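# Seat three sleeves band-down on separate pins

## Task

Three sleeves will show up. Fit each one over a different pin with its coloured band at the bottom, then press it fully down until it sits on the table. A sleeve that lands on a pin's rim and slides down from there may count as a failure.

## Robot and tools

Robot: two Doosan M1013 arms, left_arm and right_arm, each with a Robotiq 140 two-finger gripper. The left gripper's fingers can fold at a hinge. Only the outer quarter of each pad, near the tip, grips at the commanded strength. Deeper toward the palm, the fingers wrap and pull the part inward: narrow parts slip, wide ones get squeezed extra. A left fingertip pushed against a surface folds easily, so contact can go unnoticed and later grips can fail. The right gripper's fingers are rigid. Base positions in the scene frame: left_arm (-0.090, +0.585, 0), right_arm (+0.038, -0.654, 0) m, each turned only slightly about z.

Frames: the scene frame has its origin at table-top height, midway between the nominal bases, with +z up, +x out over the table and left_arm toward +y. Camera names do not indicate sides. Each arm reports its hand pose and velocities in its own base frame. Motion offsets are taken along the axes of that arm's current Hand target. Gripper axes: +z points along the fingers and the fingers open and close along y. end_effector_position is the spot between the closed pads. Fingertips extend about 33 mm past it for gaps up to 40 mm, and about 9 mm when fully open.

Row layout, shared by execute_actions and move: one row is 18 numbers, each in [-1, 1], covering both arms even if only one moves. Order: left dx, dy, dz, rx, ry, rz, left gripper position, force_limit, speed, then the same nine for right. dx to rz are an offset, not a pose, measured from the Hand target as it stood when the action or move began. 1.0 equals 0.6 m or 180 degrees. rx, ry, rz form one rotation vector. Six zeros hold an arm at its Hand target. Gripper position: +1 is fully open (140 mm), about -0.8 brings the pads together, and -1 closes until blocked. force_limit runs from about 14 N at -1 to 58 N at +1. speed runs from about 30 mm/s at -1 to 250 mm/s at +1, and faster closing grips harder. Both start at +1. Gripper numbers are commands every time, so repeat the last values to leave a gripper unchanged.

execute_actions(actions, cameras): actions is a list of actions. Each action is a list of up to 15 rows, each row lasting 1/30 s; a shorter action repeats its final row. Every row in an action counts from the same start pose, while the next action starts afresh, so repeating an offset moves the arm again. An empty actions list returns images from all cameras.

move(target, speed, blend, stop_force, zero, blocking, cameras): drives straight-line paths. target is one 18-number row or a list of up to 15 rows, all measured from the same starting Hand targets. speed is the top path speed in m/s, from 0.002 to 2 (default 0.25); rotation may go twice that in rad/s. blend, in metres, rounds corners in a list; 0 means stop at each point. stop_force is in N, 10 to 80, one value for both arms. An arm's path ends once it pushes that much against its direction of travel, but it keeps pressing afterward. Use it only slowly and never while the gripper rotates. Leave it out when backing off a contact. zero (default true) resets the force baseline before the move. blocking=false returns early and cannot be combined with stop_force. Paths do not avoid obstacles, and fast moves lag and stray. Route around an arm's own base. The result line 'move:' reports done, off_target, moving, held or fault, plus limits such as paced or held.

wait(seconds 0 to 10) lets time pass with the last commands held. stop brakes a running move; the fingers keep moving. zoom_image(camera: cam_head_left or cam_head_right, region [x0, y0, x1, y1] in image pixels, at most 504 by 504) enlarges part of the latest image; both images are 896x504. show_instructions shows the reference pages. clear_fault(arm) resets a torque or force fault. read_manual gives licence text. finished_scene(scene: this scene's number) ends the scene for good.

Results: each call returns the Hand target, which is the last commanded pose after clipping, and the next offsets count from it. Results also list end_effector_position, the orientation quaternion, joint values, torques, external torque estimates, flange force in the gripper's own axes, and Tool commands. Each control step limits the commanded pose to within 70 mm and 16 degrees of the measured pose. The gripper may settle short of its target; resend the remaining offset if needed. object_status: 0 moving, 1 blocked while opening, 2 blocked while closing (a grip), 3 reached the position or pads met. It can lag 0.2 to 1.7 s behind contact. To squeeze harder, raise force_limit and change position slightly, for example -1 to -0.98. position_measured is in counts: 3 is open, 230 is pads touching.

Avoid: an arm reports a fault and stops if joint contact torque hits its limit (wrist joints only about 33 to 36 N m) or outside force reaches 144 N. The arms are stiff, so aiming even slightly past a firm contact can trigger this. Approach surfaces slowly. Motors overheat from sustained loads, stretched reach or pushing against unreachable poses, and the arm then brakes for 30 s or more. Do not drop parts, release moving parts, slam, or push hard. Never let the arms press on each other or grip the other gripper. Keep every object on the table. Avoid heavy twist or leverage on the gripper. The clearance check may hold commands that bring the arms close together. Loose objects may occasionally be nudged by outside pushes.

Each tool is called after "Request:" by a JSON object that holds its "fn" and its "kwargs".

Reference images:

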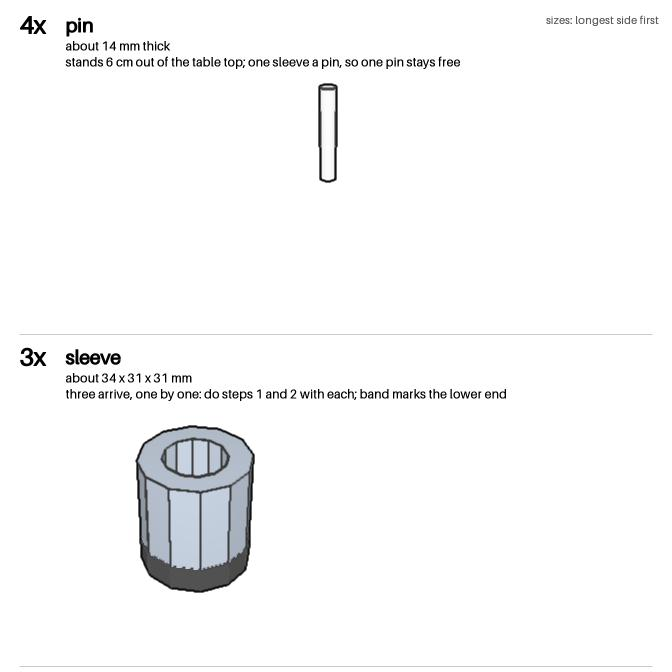

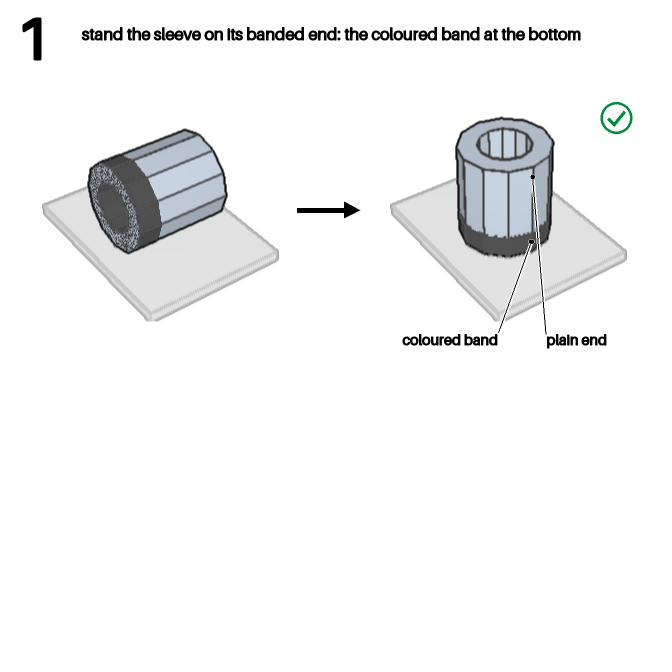

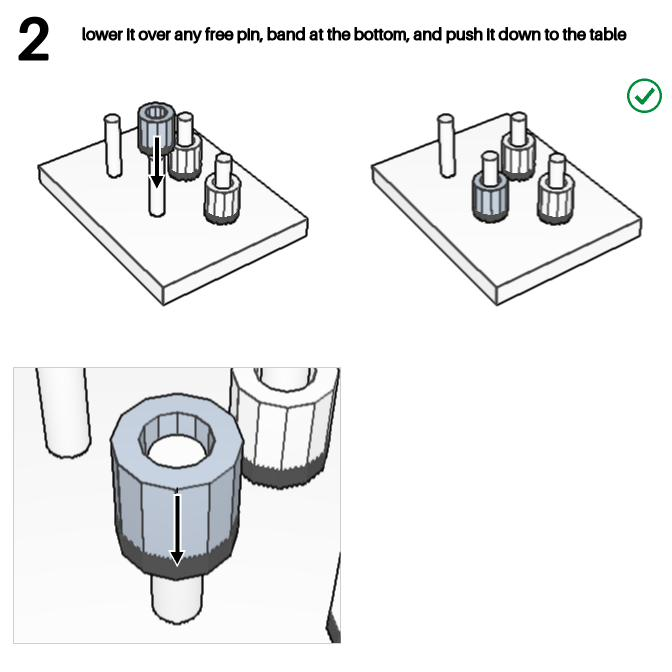

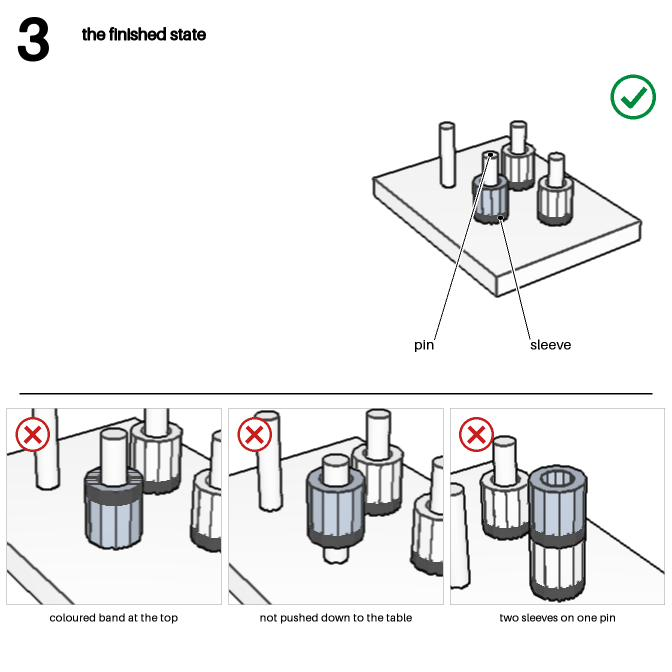

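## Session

Request:
{"fn": "execute_actions", "kwargs": {"actions": []}}

Scene clock: 0.00 s.
left_arm: end_effector_position=(+0.6150, +0.3074, +0.2301) position_measured=3 object_status=3 end_effector_quat_wxyz=(-0.344, +0.427, +0.833, +0.075) | right_arm: end_effector_position=(+1.2468, -0.2728, +0.3177) position_measured=3 object_status=3 end_effector_quat_wxyz=(-0.146, +0.781, -0.046, +0.606)
Joint positions: left_arm=[0.168 0.483 1.495 0.525 1.67 -0.539] | right_arm=[-0.377 0.825 1.076 1.681 0.541 0.03]
Joint velocities: within noise
Joint torques (N m): no reading
External joint torques (N m): no reading
Flange force (N): no reading
Hand target: left_arm +0.6150, +0.3074, +0.2301; -0.344, +0.427, +0.833, +0.075 | right_arm +1.2468, -0.2728, +0.3177; -0.146, +0.781, -0.046, +0.606
Tool commands: left_gripper/position=+1.0 left_gripper/force_limit=+1.0 left_gripper/speed=+1.0 right_gripper/position=+1.0 right_gripper/force_limit=+1.0 right_gripper/speed=+1.0

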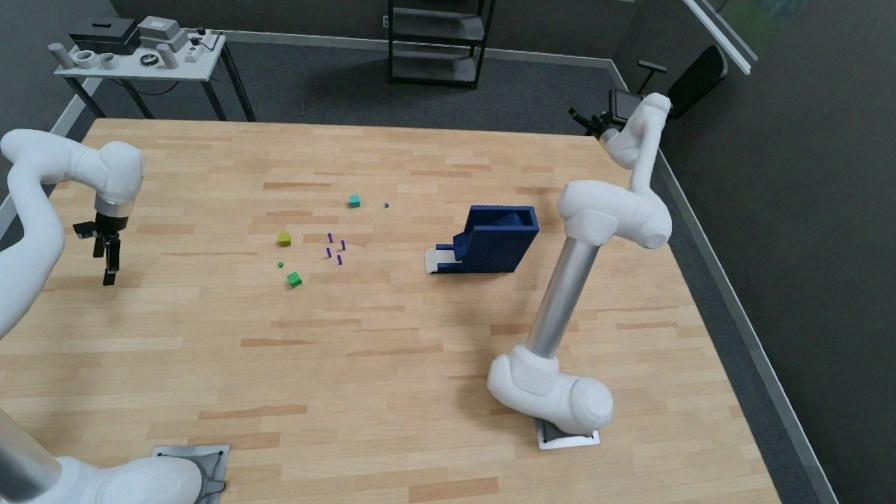

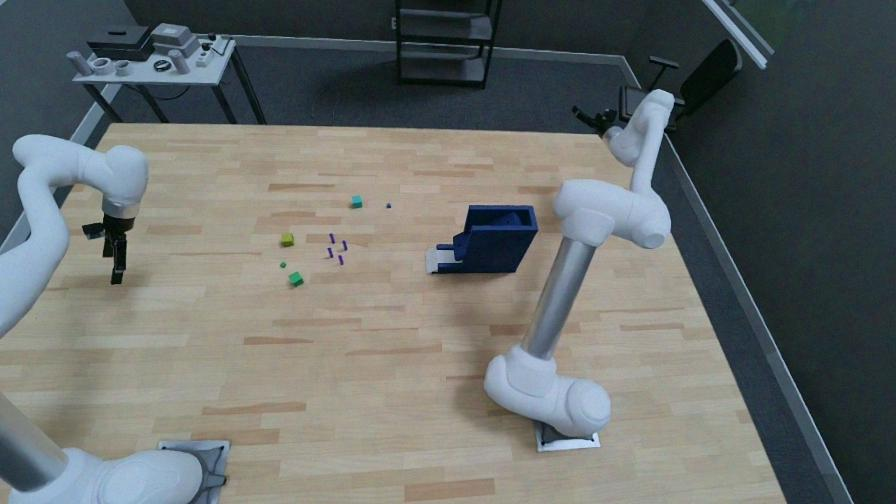

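Request:
{"fn": "move", "kwargs": {"target": [0,0,0,0,0,0,1,1,1,-0.0508,-0.0371,-0.7643,0,0,0,1,1,1], "speed": 0.3, "cameras": ["all"]}}

Request:
{"fn": "zoom_image", "kwargs": {"camera": "cam_head_left", "region": [322, 230, 357, 265]}}

Request:
{"fn": "zoom_image", "kwargs": {"camera": "cam_head_right", "region": [322, 230, 357, 265]}}

Scene clock: 30.73 s.
left_arm: end_effector_position=(+0.6150, +0.3074, +0.2301) position_measured=3 object_status=3 end_effector_quat_wxyz=(-0.344, +0.427, +0.833, +0.075) | right_arm: end_effector_position=(+0.7966, -0.3226, +0.3984) position_measured=3 object_status=3 end_effector_quat_wxyz=(-0.146, +0.781, -0.046, +0.605)
Joint positions: left_arm=[0.168 0.483 1.495 0.525 1.67 -0.539] | right_arm=[-0.728 0.209 1.899 1.72 0.887 -0.216]
Joint torques (N m): left_arm=[-0.29 -88.32 -37.29 4.64 1.04 -0.14] | right_arm=[-0.36 -61.69 -39.73 1.26 1.26 -0.05]
External joint torques (N m): left_arm=[-0.15 0.39 -1.73 0.16 0.27 0.13] | right_arm=[0.53 -0.34 -0.49 -0.03 0.05 0.04]
Flange force (N): left_arm=[-0.1 3.9 -3.5] | right_arm=[1.0 -0.4 0.7]
Hand target: left_arm +0.6150, +0.3074, +0.2301; -0.344, +0.427, +0.833, +0.075 | right_arm +0.7966, -0.3226, +0.3985; -0.146, +0.781, -0.046, +0.606
Off the commanded pose: left_arm 0.000 m, 0 deg | right_arm 0.000 m, 0 deg.
move: done

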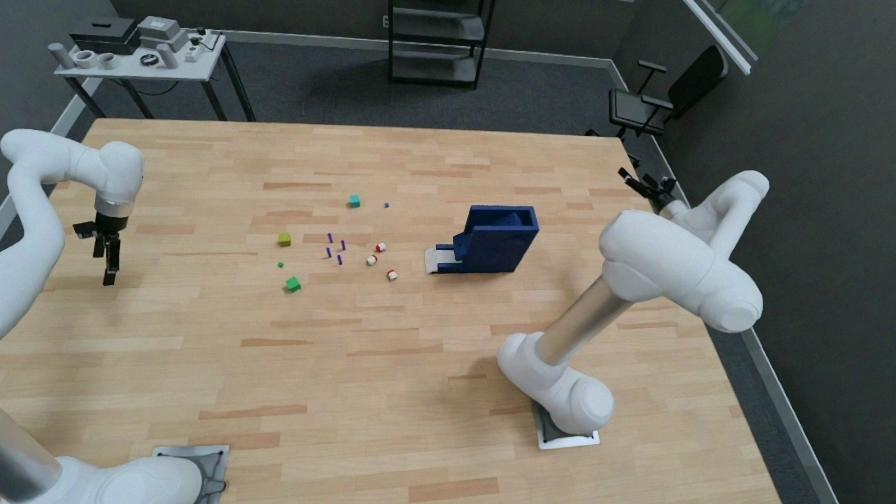

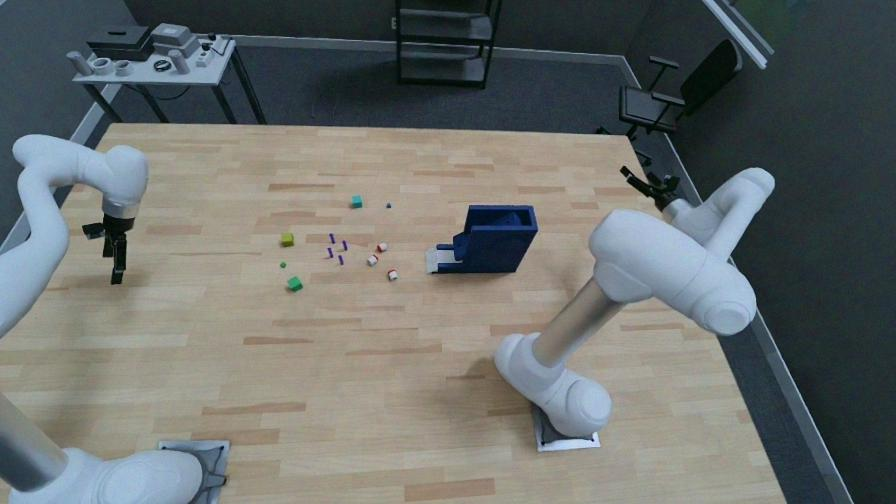

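Scaled by 14.400 from the camera's 896x504 image, which has a finer 1280x720 frame.

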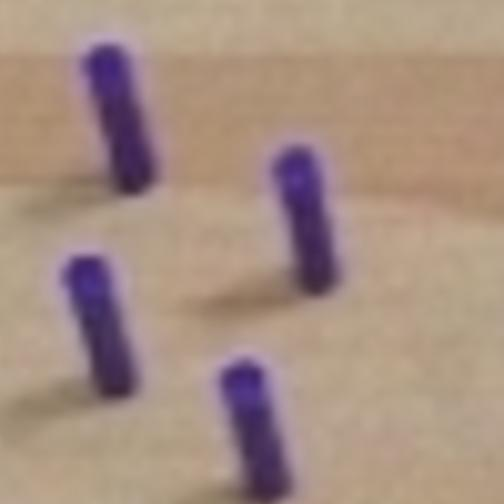

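Scaled by 14.400 from the camera's 896x504 image, which has a finer 1280x720 frame.

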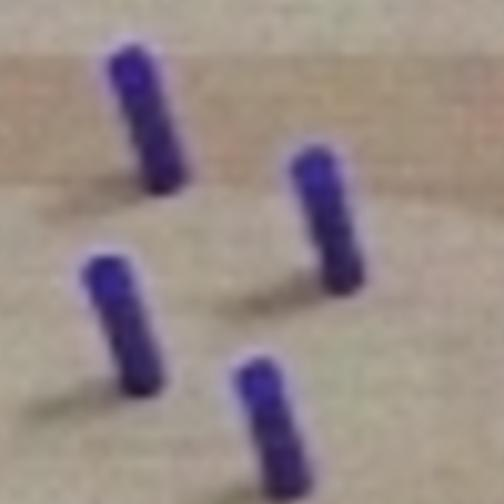

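Request:
{"fn": "zoom_image", "kwargs": {"camera": "cam_head_left", "region": [364, 238, 402, 285]}}

Request:
{"fn": "zoom_image", "kwargs": {"camera": "cam_head_right", "region": [364, 238, 402, 285]}}

Scaled by 10.723 from the camera's 896x504 image, which has a finer 1280x720 frame.

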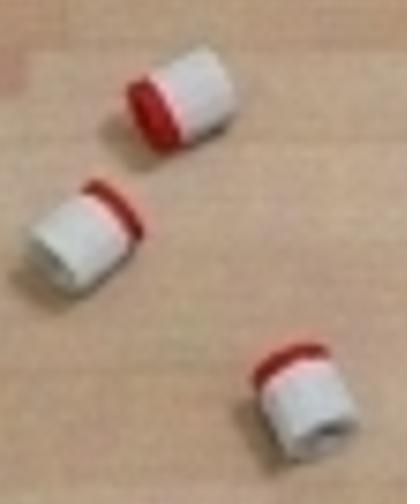

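Scaled by 10.723 from the camera's 896x504 image, which has a finer 1280x720 frame.

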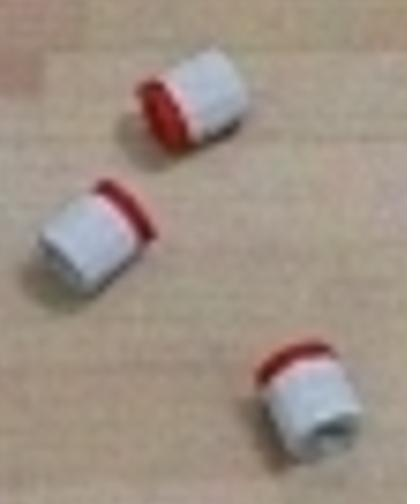

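Request:
{"fn": "move", "kwargs": {"target": [-0.6564,-0.3825,-0.3503,-0.0616,-0.4758,-0.0555,-0.08,-1,0,0,0,0,0,0,0,1,1,1], "speed": 0.4}}

Request:
{"fn": "zoom_image", "kwargs": {"camera": "cam_head_left", "region": [363, 250, 385, 272]}}

Request:
{"fn": "zoom_image", "kwargs": {"camera": "cam_head_right", "region": [363, 250, 385, 272]}}

Scene clock: 111.83 s.
left_arm: end_effector_position=(+0.7034, -0.1837, +0.1758) position_measured=139 object_status=3 end_effector_quat_wxyz=(+0.358, +0.325, +0.865, -0.135) | right_arm: end_effector_position=(+0.7966, -0.3226, +0.3985) position_measured=3 object_status=3 end_effector_quat_wxyz=(-0.146, +0.781, -0.046, +0.606)
Joint positions: left_arm=[-0.12 0.152 2.105 -1.151 0.453 -0.01] | right_arm=[-0.728 0.209 1.899 1.72 0.887 -0.216]
Joint torques (N m): left_arm=[-0.15 -48.14 -30.77 0.52 -0.28 -0.11] | right_arm=[-0.32 -59.73 -39.44 1.25 1.28 -0.07]
External joint torques (N m): left_arm=[0.07 -0.47 -1.64 0.01 0.26 0.11] | right_arm=[0.07 -2.24 -0.95 0.02 0.01 0.05]
Flange force (N): left_arm=[-2.2 1.9 -0.3] | right_arm=[2.2 -1.9 -1.6]
Hand target: left_arm +0.7034, -0.1837, +0.1757; +0.358, +0.325, +0.865, -0.135 | right_arm +0.7966, -0.3226, +0.3985; -0.146, +0.781, -0.046, +0.606
Off the commanded pose: left_arm 0.000 m, 0 deg | right_arm 0.000 m, 0 deg.
move: done

Scaled by 22.909 from the camera's 896x504 image, which has a finer 1280x720 frame.
This view is cut from an older image: the scene may have changed since it was taken.

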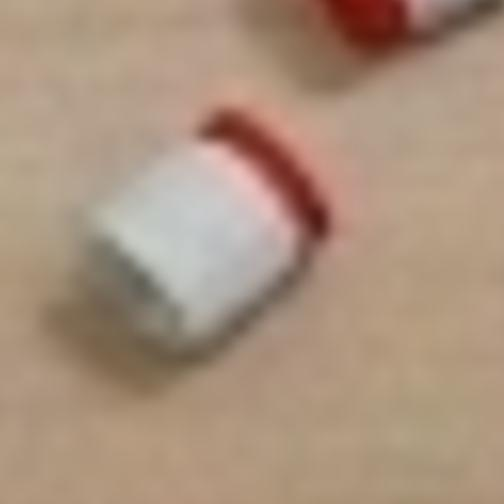

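Scaled by 22.909 from the camera's 896x504 image, which has a finer 1280x720 frame.
This view is cut from an older image: the scene may have changed since it was taken.

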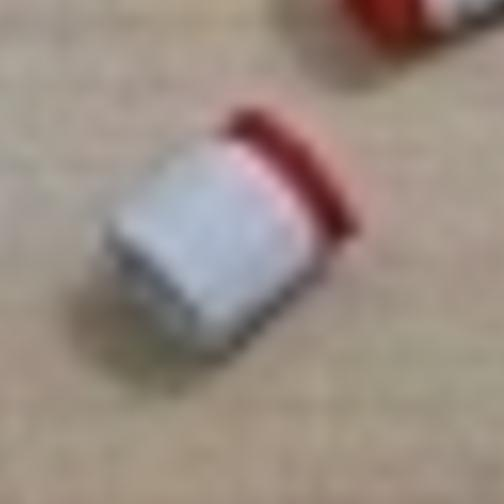

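Request:
{"fn": "move", "kwargs": {"target": [-0.2295,-0.3448,0.3844,0,0,0,-0.08,-1,0,0,0,0,0,0,0,1,1,1], "speed": 0.25, "cameras": ["all"]}}

Request:
{"fn": "zoom_image", "kwargs": {"camera": "cam_head_left", "region": [350, 230, 400, 280]}}

Request:
{"fn": "zoom_image", "kwargs": {"camera": "cam_head_right", "region": [350, 230, 400, 280]}}

Scene clock: 127.87 s.
left_arm: end_effector_position=(+0.7627, -0.5108, +0.1096) position_measured=139 object_status=3 end_effector_quat_wxyz=(+0.360, +0.326, +0.864, -0.137) | right_arm: end_effector_position=(+0.7966, -0.3226, +0.3985) position_measured=3 object_status=3 end_effector_quat_wxyz=(-0.146, +0.781, -0.046, +0.606)
Joint positions: left_arm=[-0.595 0.44 1.853 -0.968 0.111 -0.517] | right_arm=[-0.728 0.209 1.899 1.72 0.887 -0.216]
Joint torques (N m): left_arm=[-0.34 -76.99 -30.22 1.58 -1.2 -0.12] | right_arm=[-0.48 -59.63 -39.54 1.27 1.29 -0.07]
External joint torques (N m): left_arm=[0.82 -0.28 -1.52 0.12 0.21 0.12] | right_arm=[0.4 -2.55 -0.77 -0.02 0.02 0.05]
Flange force (N): left_arm=[0.0 0.0 0.0] | right_arm=[2.1 -2.8 -1.7]
Hand target: left_arm +0.7627, -0.5109, +0.1099; +0.358, +0.325, +0.865, -0.135 | right_arm +0.7966, -0.3226, +0.3985; -0.146, +0.781, -0.046, +0.606
Off the commanded pose: left_arm 0.000 m, 0 deg | right_arm 0.000 m, 0 deg.
move: done

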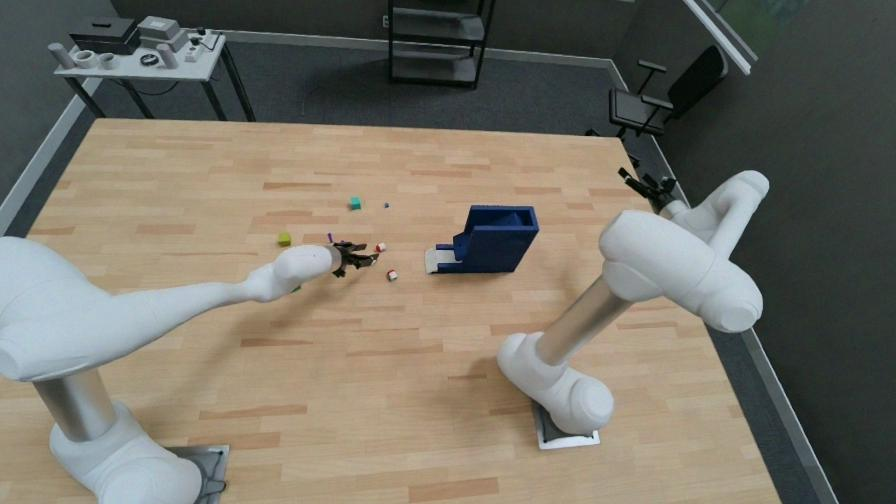

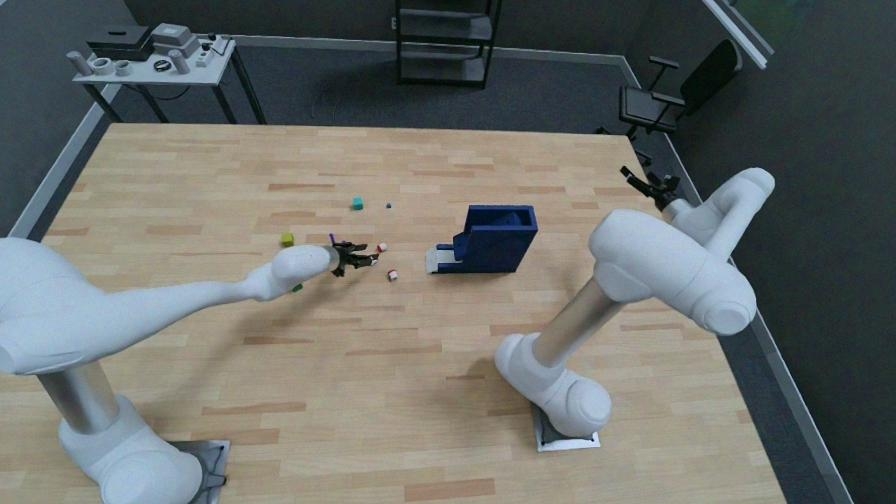

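Scaled by 10.080 from the camera's 896x504 image, which has a finer 1280x720 frame.

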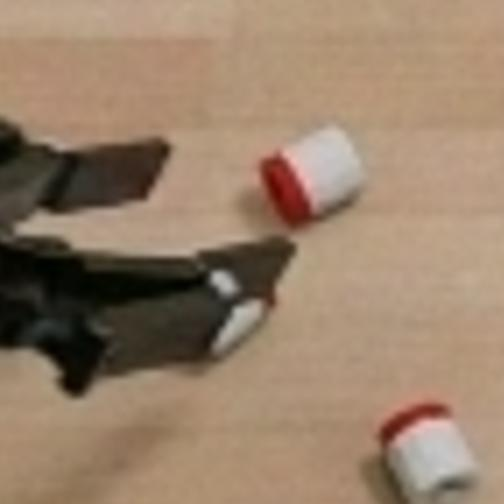

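Scaled by 10.080 from the camera's 896x504 image, which has a finer 1280x720 frame.

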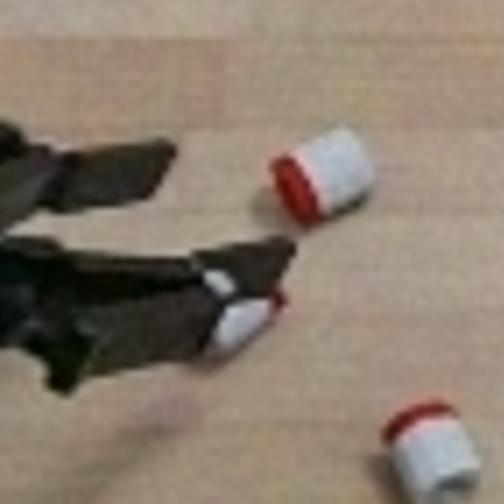

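Request:
{"fn": "move", "kwargs": {"target": [0.0856,0.0033,0.0856,0,0,0,-0.08,-1,0,0,0,0,0,0,0,1,1,1], "speed": 0.06, "cameras": ["all"]}}

Request:
{"fn": "zoom_image", "kwargs": {"camera": "cam_head_left", "region": [350, 230, 400, 280]}}

Request:
{"fn": "zoom_image", "kwargs": {"camera": "cam_head_right", "region": [350, 230, 400, 280]}}

Scene clock: 158.43 s.
left_arm: end_effector_position=(+0.7642, -0.5095, +0.0377) position_measured=139 object_status=3 end_effector_quat_wxyz=(+0.346, +0.327, +0.869, -0.132) | right_arm: end_effector_position=(+0.7966, -0.3226, +0.3985) position_measured=3 object_status=3 end_effector_quat_wxyz=(-0.146, +0.781, -0.046, +0.606)
Joint positions: left_arm=[-0.593 0.526 1.867 -1.637 0.091 0.158] | right_arm=[-0.728 0.209 1.899 1.72 0.887 -0.216]
Joint torques (N m): left_arm=[-0.27 -80.94 -26.41 -0.38 0.03 -0.13] | right_arm=[-0.44 -59.96 -39.47 1.25 1.28 -0.07]
External joint torques (N m): left_arm=[0.38 -0.03 -1.48 0.02 0.27 0.13] | right_arm=[0.5 -2.02 -0.86 -0.01 0.03 0.06]
Flange force (N): left_arm=[0.0 0.0 0.0] | right_arm=[2.1 -2.2 -0.9]
Hand target: left_arm +0.7639, -0.5094, +0.0372; +0.358, +0.325, +0.865, -0.135 | right_arm +0.7966, -0.3226, +0.3985; -0.146, +0.781, -0.046, +0.606
Off the commanded pose: left_arm 0.001 m, 1 deg | right_arm 0.000 m, 0 deg.
move: done

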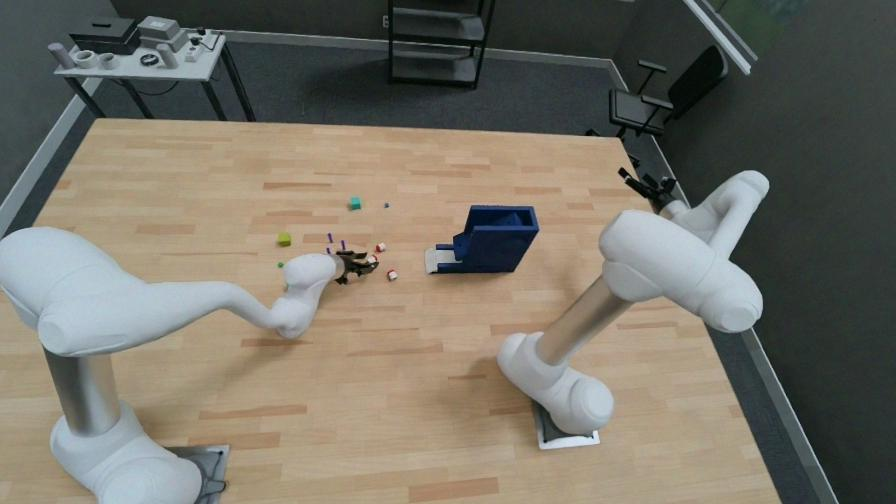

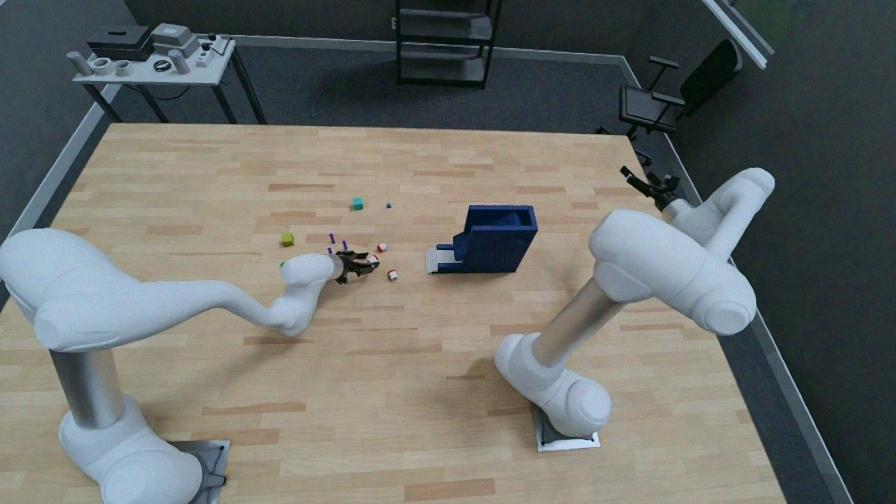

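Scaled by 10.080 from the camera's 896x504 image, which has a finer 1280x720 frame.

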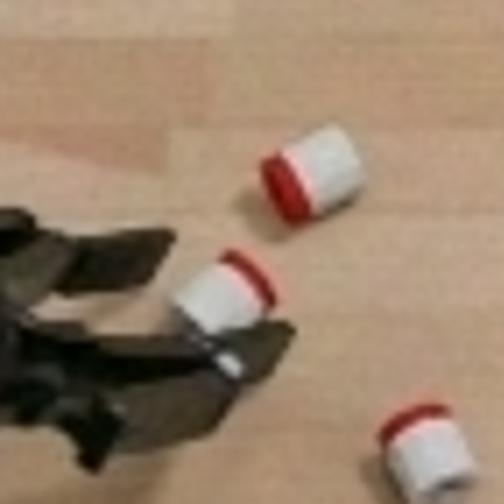

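Scaled by 10.080 from the camera's 896x504 image, which has a finer 1280x720 frame.

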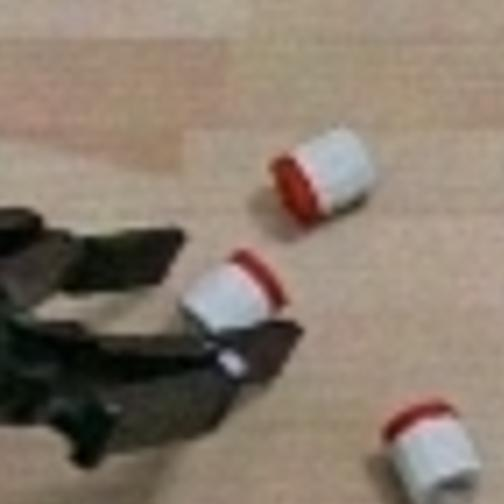

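Request:
{"fn": "execute_actions", "kwargs": {"actions": [[[0,0,0,0,0,0,-1,0,-1,0,0,0,0,0,0,1,1,1]]]}}

Request:
{"fn": "wait", "kwargs": {"seconds": 0.8, "cameras": ["all"]}}

Request:
{"fn": "zoom_image", "kwargs": {"camera": "cam_head_left", "region": [350, 230, 400, 280]}}

Scene clock: 167.10 s.
left_arm: end_effector_position=(+0.7642, -0.5094, +0.0376) position_measured=187 object_status=0 end_effector_quat_wxyz=(+0.352, +0.327, +0.867, -0.135) | right_arm: end_effector_position=(+0.7966, -0.3226, +0.3985) position_measured=3 object_status=3 end_effector_quat_wxyz=(-0.146, +0.781, -0.046, +0.606)
Joint positions: left_arm=[-0.592 0.526 1.876 -1.879 0.098 0.401] | right_arm=[-0.728 0.209 1.899 1.72 0.887 -0.216]
Joint torques (N m): left_arm=[-0.63 -74.28 -23.66 -0.99 0.09 -0.15] | right_arm=[-0.53 -59.66 -39.48 1.25 1.28 -0.04]
External joint torques (N m): left_arm=[0.69 -6.75 -4.02 -0.07 0.67 0.15] | right_arm=[0.25 -2.45 -0.89 0.02 0.02 0.03]
Flange force (N): left_arm=[0.0 0.0 0.0] | right_arm=[2.1 -2.4 -1.6]
Hand target: left_arm +0.7639, -0.5094, +0.0372; +0.358, +0.325, +0.865, -0.135 | right_arm +0.7966, -0.3226, +0.3985; -0.146, +0.781, -0.046, +0.606
Off the commanded pose: left_arm 0.000 m, 1 deg | right_arm 0.000 m, 0 deg.
Step readings (end_effector_position of left_arm | right_arm):
0: (+0.7642, -0.5095, +0.0377) | (+0.7966, -0.3226, +0.3985)
1: (+0.7642, -0.5095, +0.0377) | (+0.7966, -0.3226, +0.3985)
2: (+0.7642, -0.5095, +0.0377) | (+0.7966, -0.3226, +0.3985)
4: (+0.7641, -0.5096, +0.0377) | (+0.7966, -0.3226, +0.3985)
8: (+0.7642, -0.5095, +0.0377) | (+0.7966, -0.3226, +0.3985)
15: (+0.7642, -0.5095, +0.0376) | (+0.7966, -0.3226, +0.3985)

Scene clock: 167.90 s.
left_arm: end_effector_position=(+0.7642, -0.5094, +0.0376) position_measured=187 object_status=2 end_effector_quat_wxyz=(+0.352, +0.327, +0.867, -0.135) | right_arm: end_effector_position=(+0.7966, -0.3226, +0.3985) position_measured=3 object_status=3 end_effector_quat_wxyz=(-0.146, +0.781, -0.046, +0.606)
Joint positions: left_arm=[-0.592 0.526 1.876 -1.879 0.098 0.401] | right_arm=[-0.728 0.209 1.899 1.72 0.887 -0.216]
Joint torques (N m): left_arm=[-0.54 -74.21 -23.68 -0.96 0.09 -0.13] | right_arm=[-0.32 -59.7 -39.44 1.27 1.33 -0.03]
External joint torques (N m): left_arm=[0.69 -6.39 -3.98 -0.1 0.66 0.13] | right_arm=[0.57 -2.47 -0.87 -0.04 -0.01 0.02]
Flange force (N): left_arm=[0.0 0.0 0.0] | right_arm=[2.2 -2.8 -1.3]
Hand target: left_arm +0.7639, -0.5094, +0.0372; +0.358, +0.325, +0.865, -0.135 | right_arm +0.7966, -0.3226, +0.3985; -0.146, +0.781, -0.046, +0.606
Tool commands: left_gripper/position=-1.0 left_gripper/force_limit=+0.0 left_gripper/speed=-1.0 right_gripper/position=+1.0 right_gripper/force_limit=+1.0 right_gripper/speed=+1.0
Off the commanded pose: left_arm 0.000 m, 1 deg | right_arm 0.000 m, 0 deg.
wait: 0.80 s; at rest by 0.17 s

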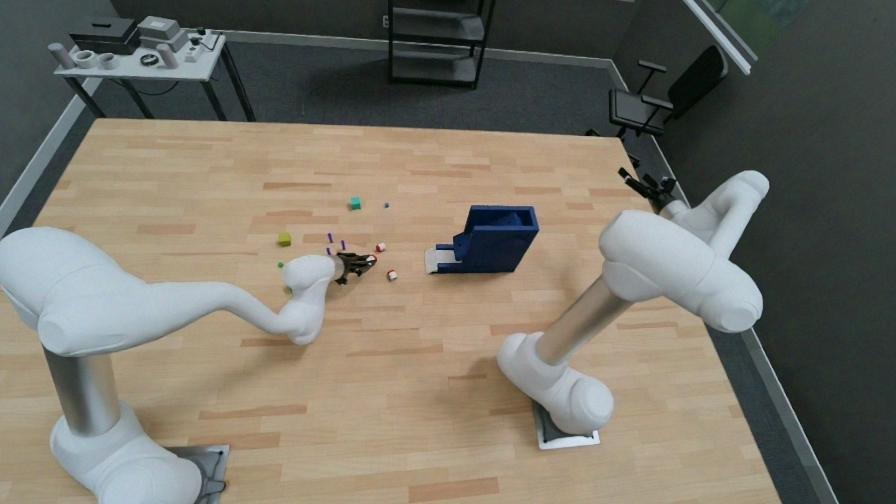

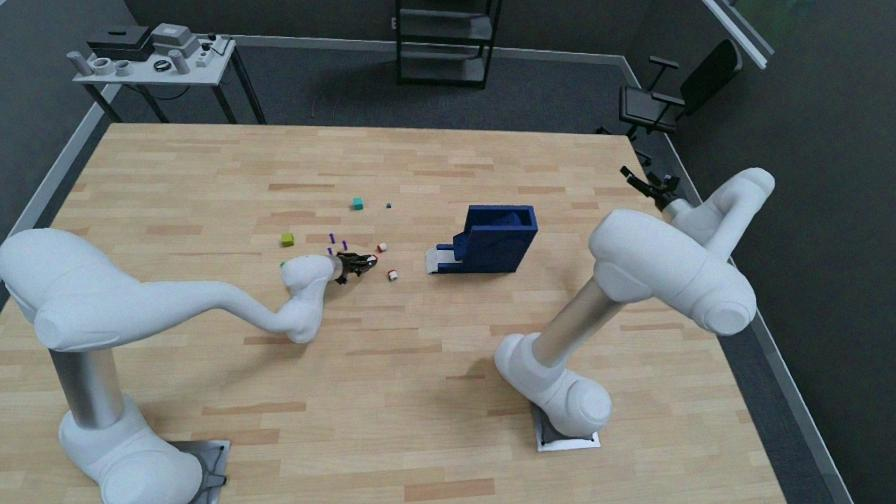

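Scaled by 10.080 from the camera's 896x504 image, which has a finer 1280x720 frame.

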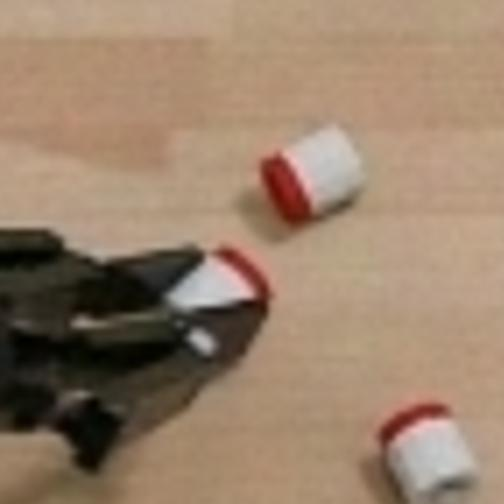

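Request:
{"fn": "move", "kwargs": {"target": [[-0.1179,0,-0.1179,0,0,0,-1,0,-1,0,0,0,0,0,0,1,1,1],[-0.0883,0.0782,-0.1946,0.0266,-0.0266,0.53289,-1,0,-1,0,0,0,0,0,0,1,1,1],[0.0030,0.1570,-0.2099,0,0.09809,-0.92816,-1,0,-1,0,0,0,0,0,0,1,1,1]], "speed": [0.12,0.4,0.4], "blend": [0.03,0.02,0], "cameras": ["all"]}}

Request:
{"fn": "zoom_image", "kwargs": {"camera": "cam_head_left", "region": [328, 239, 353, 264]}}

Request:
{"fn": "zoom_image", "kwargs": {"camera": "cam_head_right", "region": [328, 239, 353, 264]}}

Scene clock: 199.43 s.
left_arm: end_effector_position=(+0.7583, -0.3791, +0.1251) position_measured=187 object_status=2 end_effector_quat_wxyz=(+0.186, +0.807, -0.450, +0.334) | right_arm: end_effector_position=(+0.7966, -0.3226, +0.3985) position_measured=3 object_status=3 end_effector_quat_wxyz=(-0.146, +0.781, -0.046, +0.606)
Joint positions: left_arm=[-0.327 0.39 1.893 -1.192 0.505 3.242] | right_arm=[-0.728 0.209 1.899 1.72 0.887 -0.216]
Joint torques (N m): left_arm=[-0.38 -71.7 -29.99 0.21 -0.04 -0.12] | right_arm=[-0.52 -59.37 -39.48 1.28 1.25 -0.02]
External joint torques (N m): left_arm=[0.29 0.33 -1.28 0.05 0.25 0.13] | right_arm=[0.8 -2.92 -0.91 -0.05 0.07 0]
Flange force (N): left_arm=[1.4 -2.6 0.9] | right_arm=[2.3 -3.5 -1.6]
Hand target: left_arm +0.7582, -0.3791, +0.1251; +0.186, +0.807, -0.450, +0.334 | right_arm +0.7966, -0.3226, +0.3985; -0.146, +0.781, -0.046, +0.606
Off the commanded pose: left_arm 0.000 m, 0 deg | right_arm 0.000 m, 0 deg.
move: done

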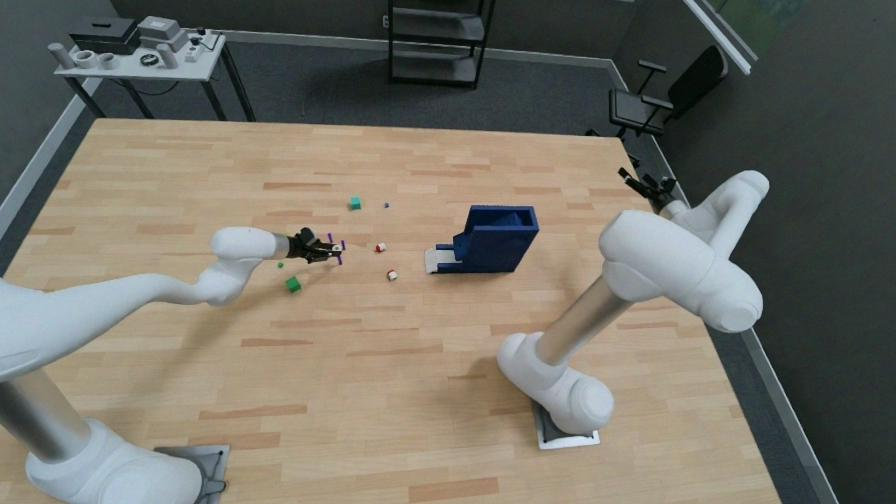

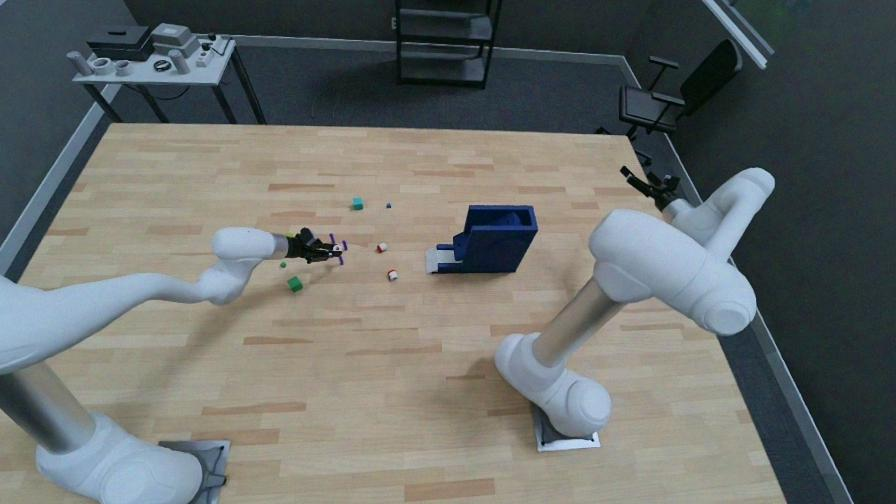

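Scaled by 20.160 from the camera's 896x504 image, which has a finer 1280x720 frame.

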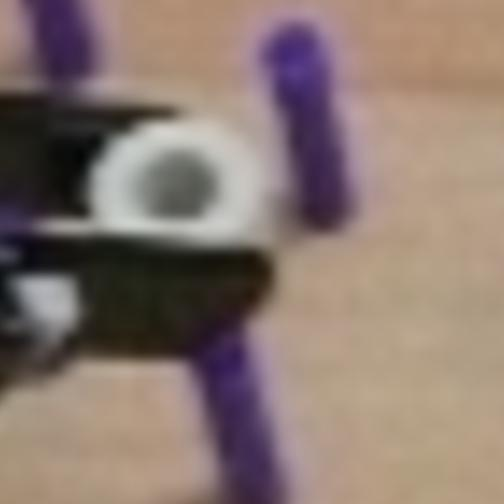

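Scaled by 20.160 from the camera's 896x504 image, which has a finer 1280x720 frame.

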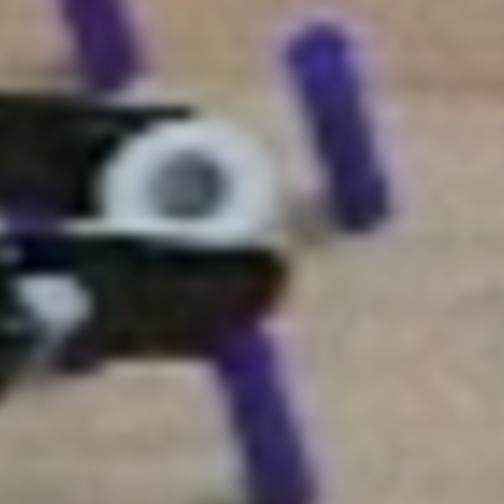

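Request:
{"fn": "move", "kwargs": {"target": [-0.0448,0,0.0448,0,0,0,-1,0,-1,0,0,0,0,0,0,1,1,1], "speed": 0.01, "stop_force": 10}}

Scene clock: 210.50 s.
left_arm: end_effector_position=(+0.7582, -0.3790, +0.0870) position_measured=187 object_status=2 end_effector_quat_wxyz=(+0.186, +0.807, -0.450, +0.334) | right_arm: end_effector_position=(+0.7966, -0.3226, +0.3985) position_measured=3 object_status=3 end_effector_quat_wxyz=(-0.146, +0.781, -0.046, +0.606)
Joint positions: left_arm=[-0.327 0.434 1.915 -1.308 0.485 3.374] | right_arm=[-0.728 0.209 1.899 1.72 0.887 -0.216]
Joint torques (N m): left_arm=[-0.29 -73.68 -27.75 -0.13 0.2 -0.13] | right_arm=[-0.32 -59.78 -39.52 1.28 1.31 -0.08]
External joint torques (N m): left_arm=[-0.15 0.45 -1.34 0 0.28 0.13] | right_arm=[0.36 -2.56 -0.73 -0.04 0.01 0.07]
Flange force (N): left_arm=[1.4 -2.2 1.7] | right_arm=[2.1 -2.8 -1.8]
Hand target: left_arm +0.7582, -0.3790, +0.0870; +0.186, +0.807, -0.450, +0.334 | right_arm +0.7966, -0.3226, +0.3985; -0.146, +0.781, -0.046, +0.606
Off the commanded pose: left_arm 0.000 m, 0 deg | right_arm 0.000 m, 0 deg.
move: done

Request:
{"fn": "move", "kwargs": {"target": [-0.0648,0,0.0648,0,0,0,-1,0,-1,0,0,0,0,0,0,1,1,1], "speed": 0.012, "stop_force": 12, "cameras": ["all"]}}

Request:
{"fn": "zoom_image", "kwargs": {"camera": "cam_head_left", "region": [322, 235, 357, 270]}}

Scene clock: 220.33 s.
left_arm: end_effector_position=(+0.7582, -0.3791, +0.0395) position_measured=187 object_status=2 end_effector_quat_wxyz=(+0.186, +0.807, -0.450, +0.334) | right_arm: end_effector_position=(+0.7966, -0.3226, +0.3985) position_measured=3 object_status=3 end_effector_quat_wxyz=(-0.146, +0.781, -0.046, +0.606)
Joint positions: left_arm=[-0.327 0.494 1.937 -1.463 0.469 3.548] | right_arm=[-0.728 0.209 1.899 1.72 0.887 -0.216]
Joint torques (N m): left_arm=[-2.61 -63.16 -20.06 0.43 -0.63 -0.18] | right_arm=[-0.5 -59.54 -39.41 1.24 1.28 -0.08]
External joint torques (N m): left_arm=[2.63 -13.57 -6.29 -0.96 1.43 0.18] | right_arm=[0.41 -2.29 -0.87 0.01 0.02 0.06]
Flange force (N): left_arm=[7.3 -0.5 -16.1] | right_arm=[2.1 -2.4 -1.3]
Hand target: left_arm +0.7582, -0.3791, +0.0395; +0.186, +0.807, -0.450, +0.334 (not the last commanded pose) | right_arm +0.7966, -0.3226, +0.3985; -0.146, +0.781, -0.046, +0.606
Off the commanded pose: left_arm 0.007 m, 0 deg | right_arm 0.000 m, 0 deg.
move: contact (left_arm)

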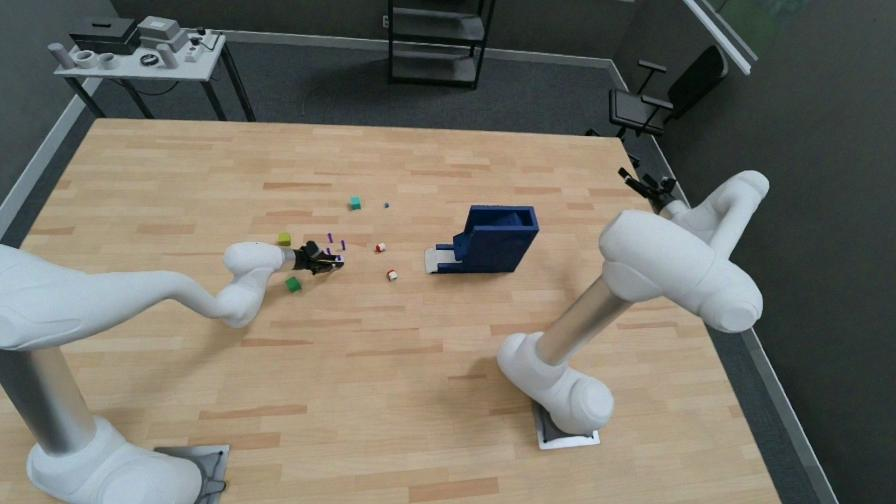

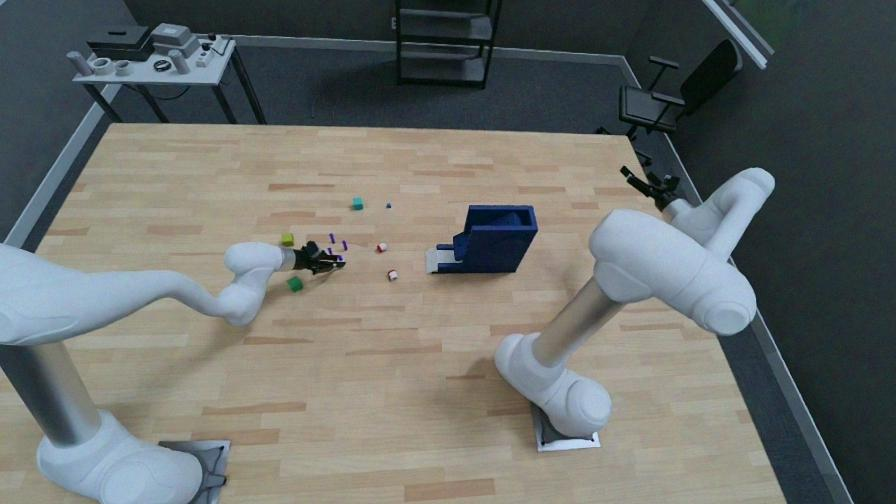

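Scaled by 14.400 from the camera's 896x504 image, which has a finer 1280x720 frame.

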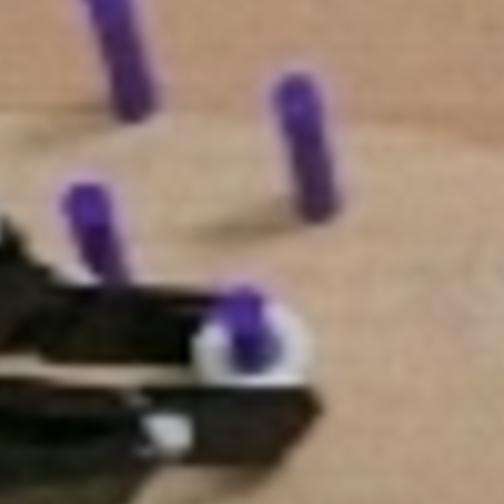

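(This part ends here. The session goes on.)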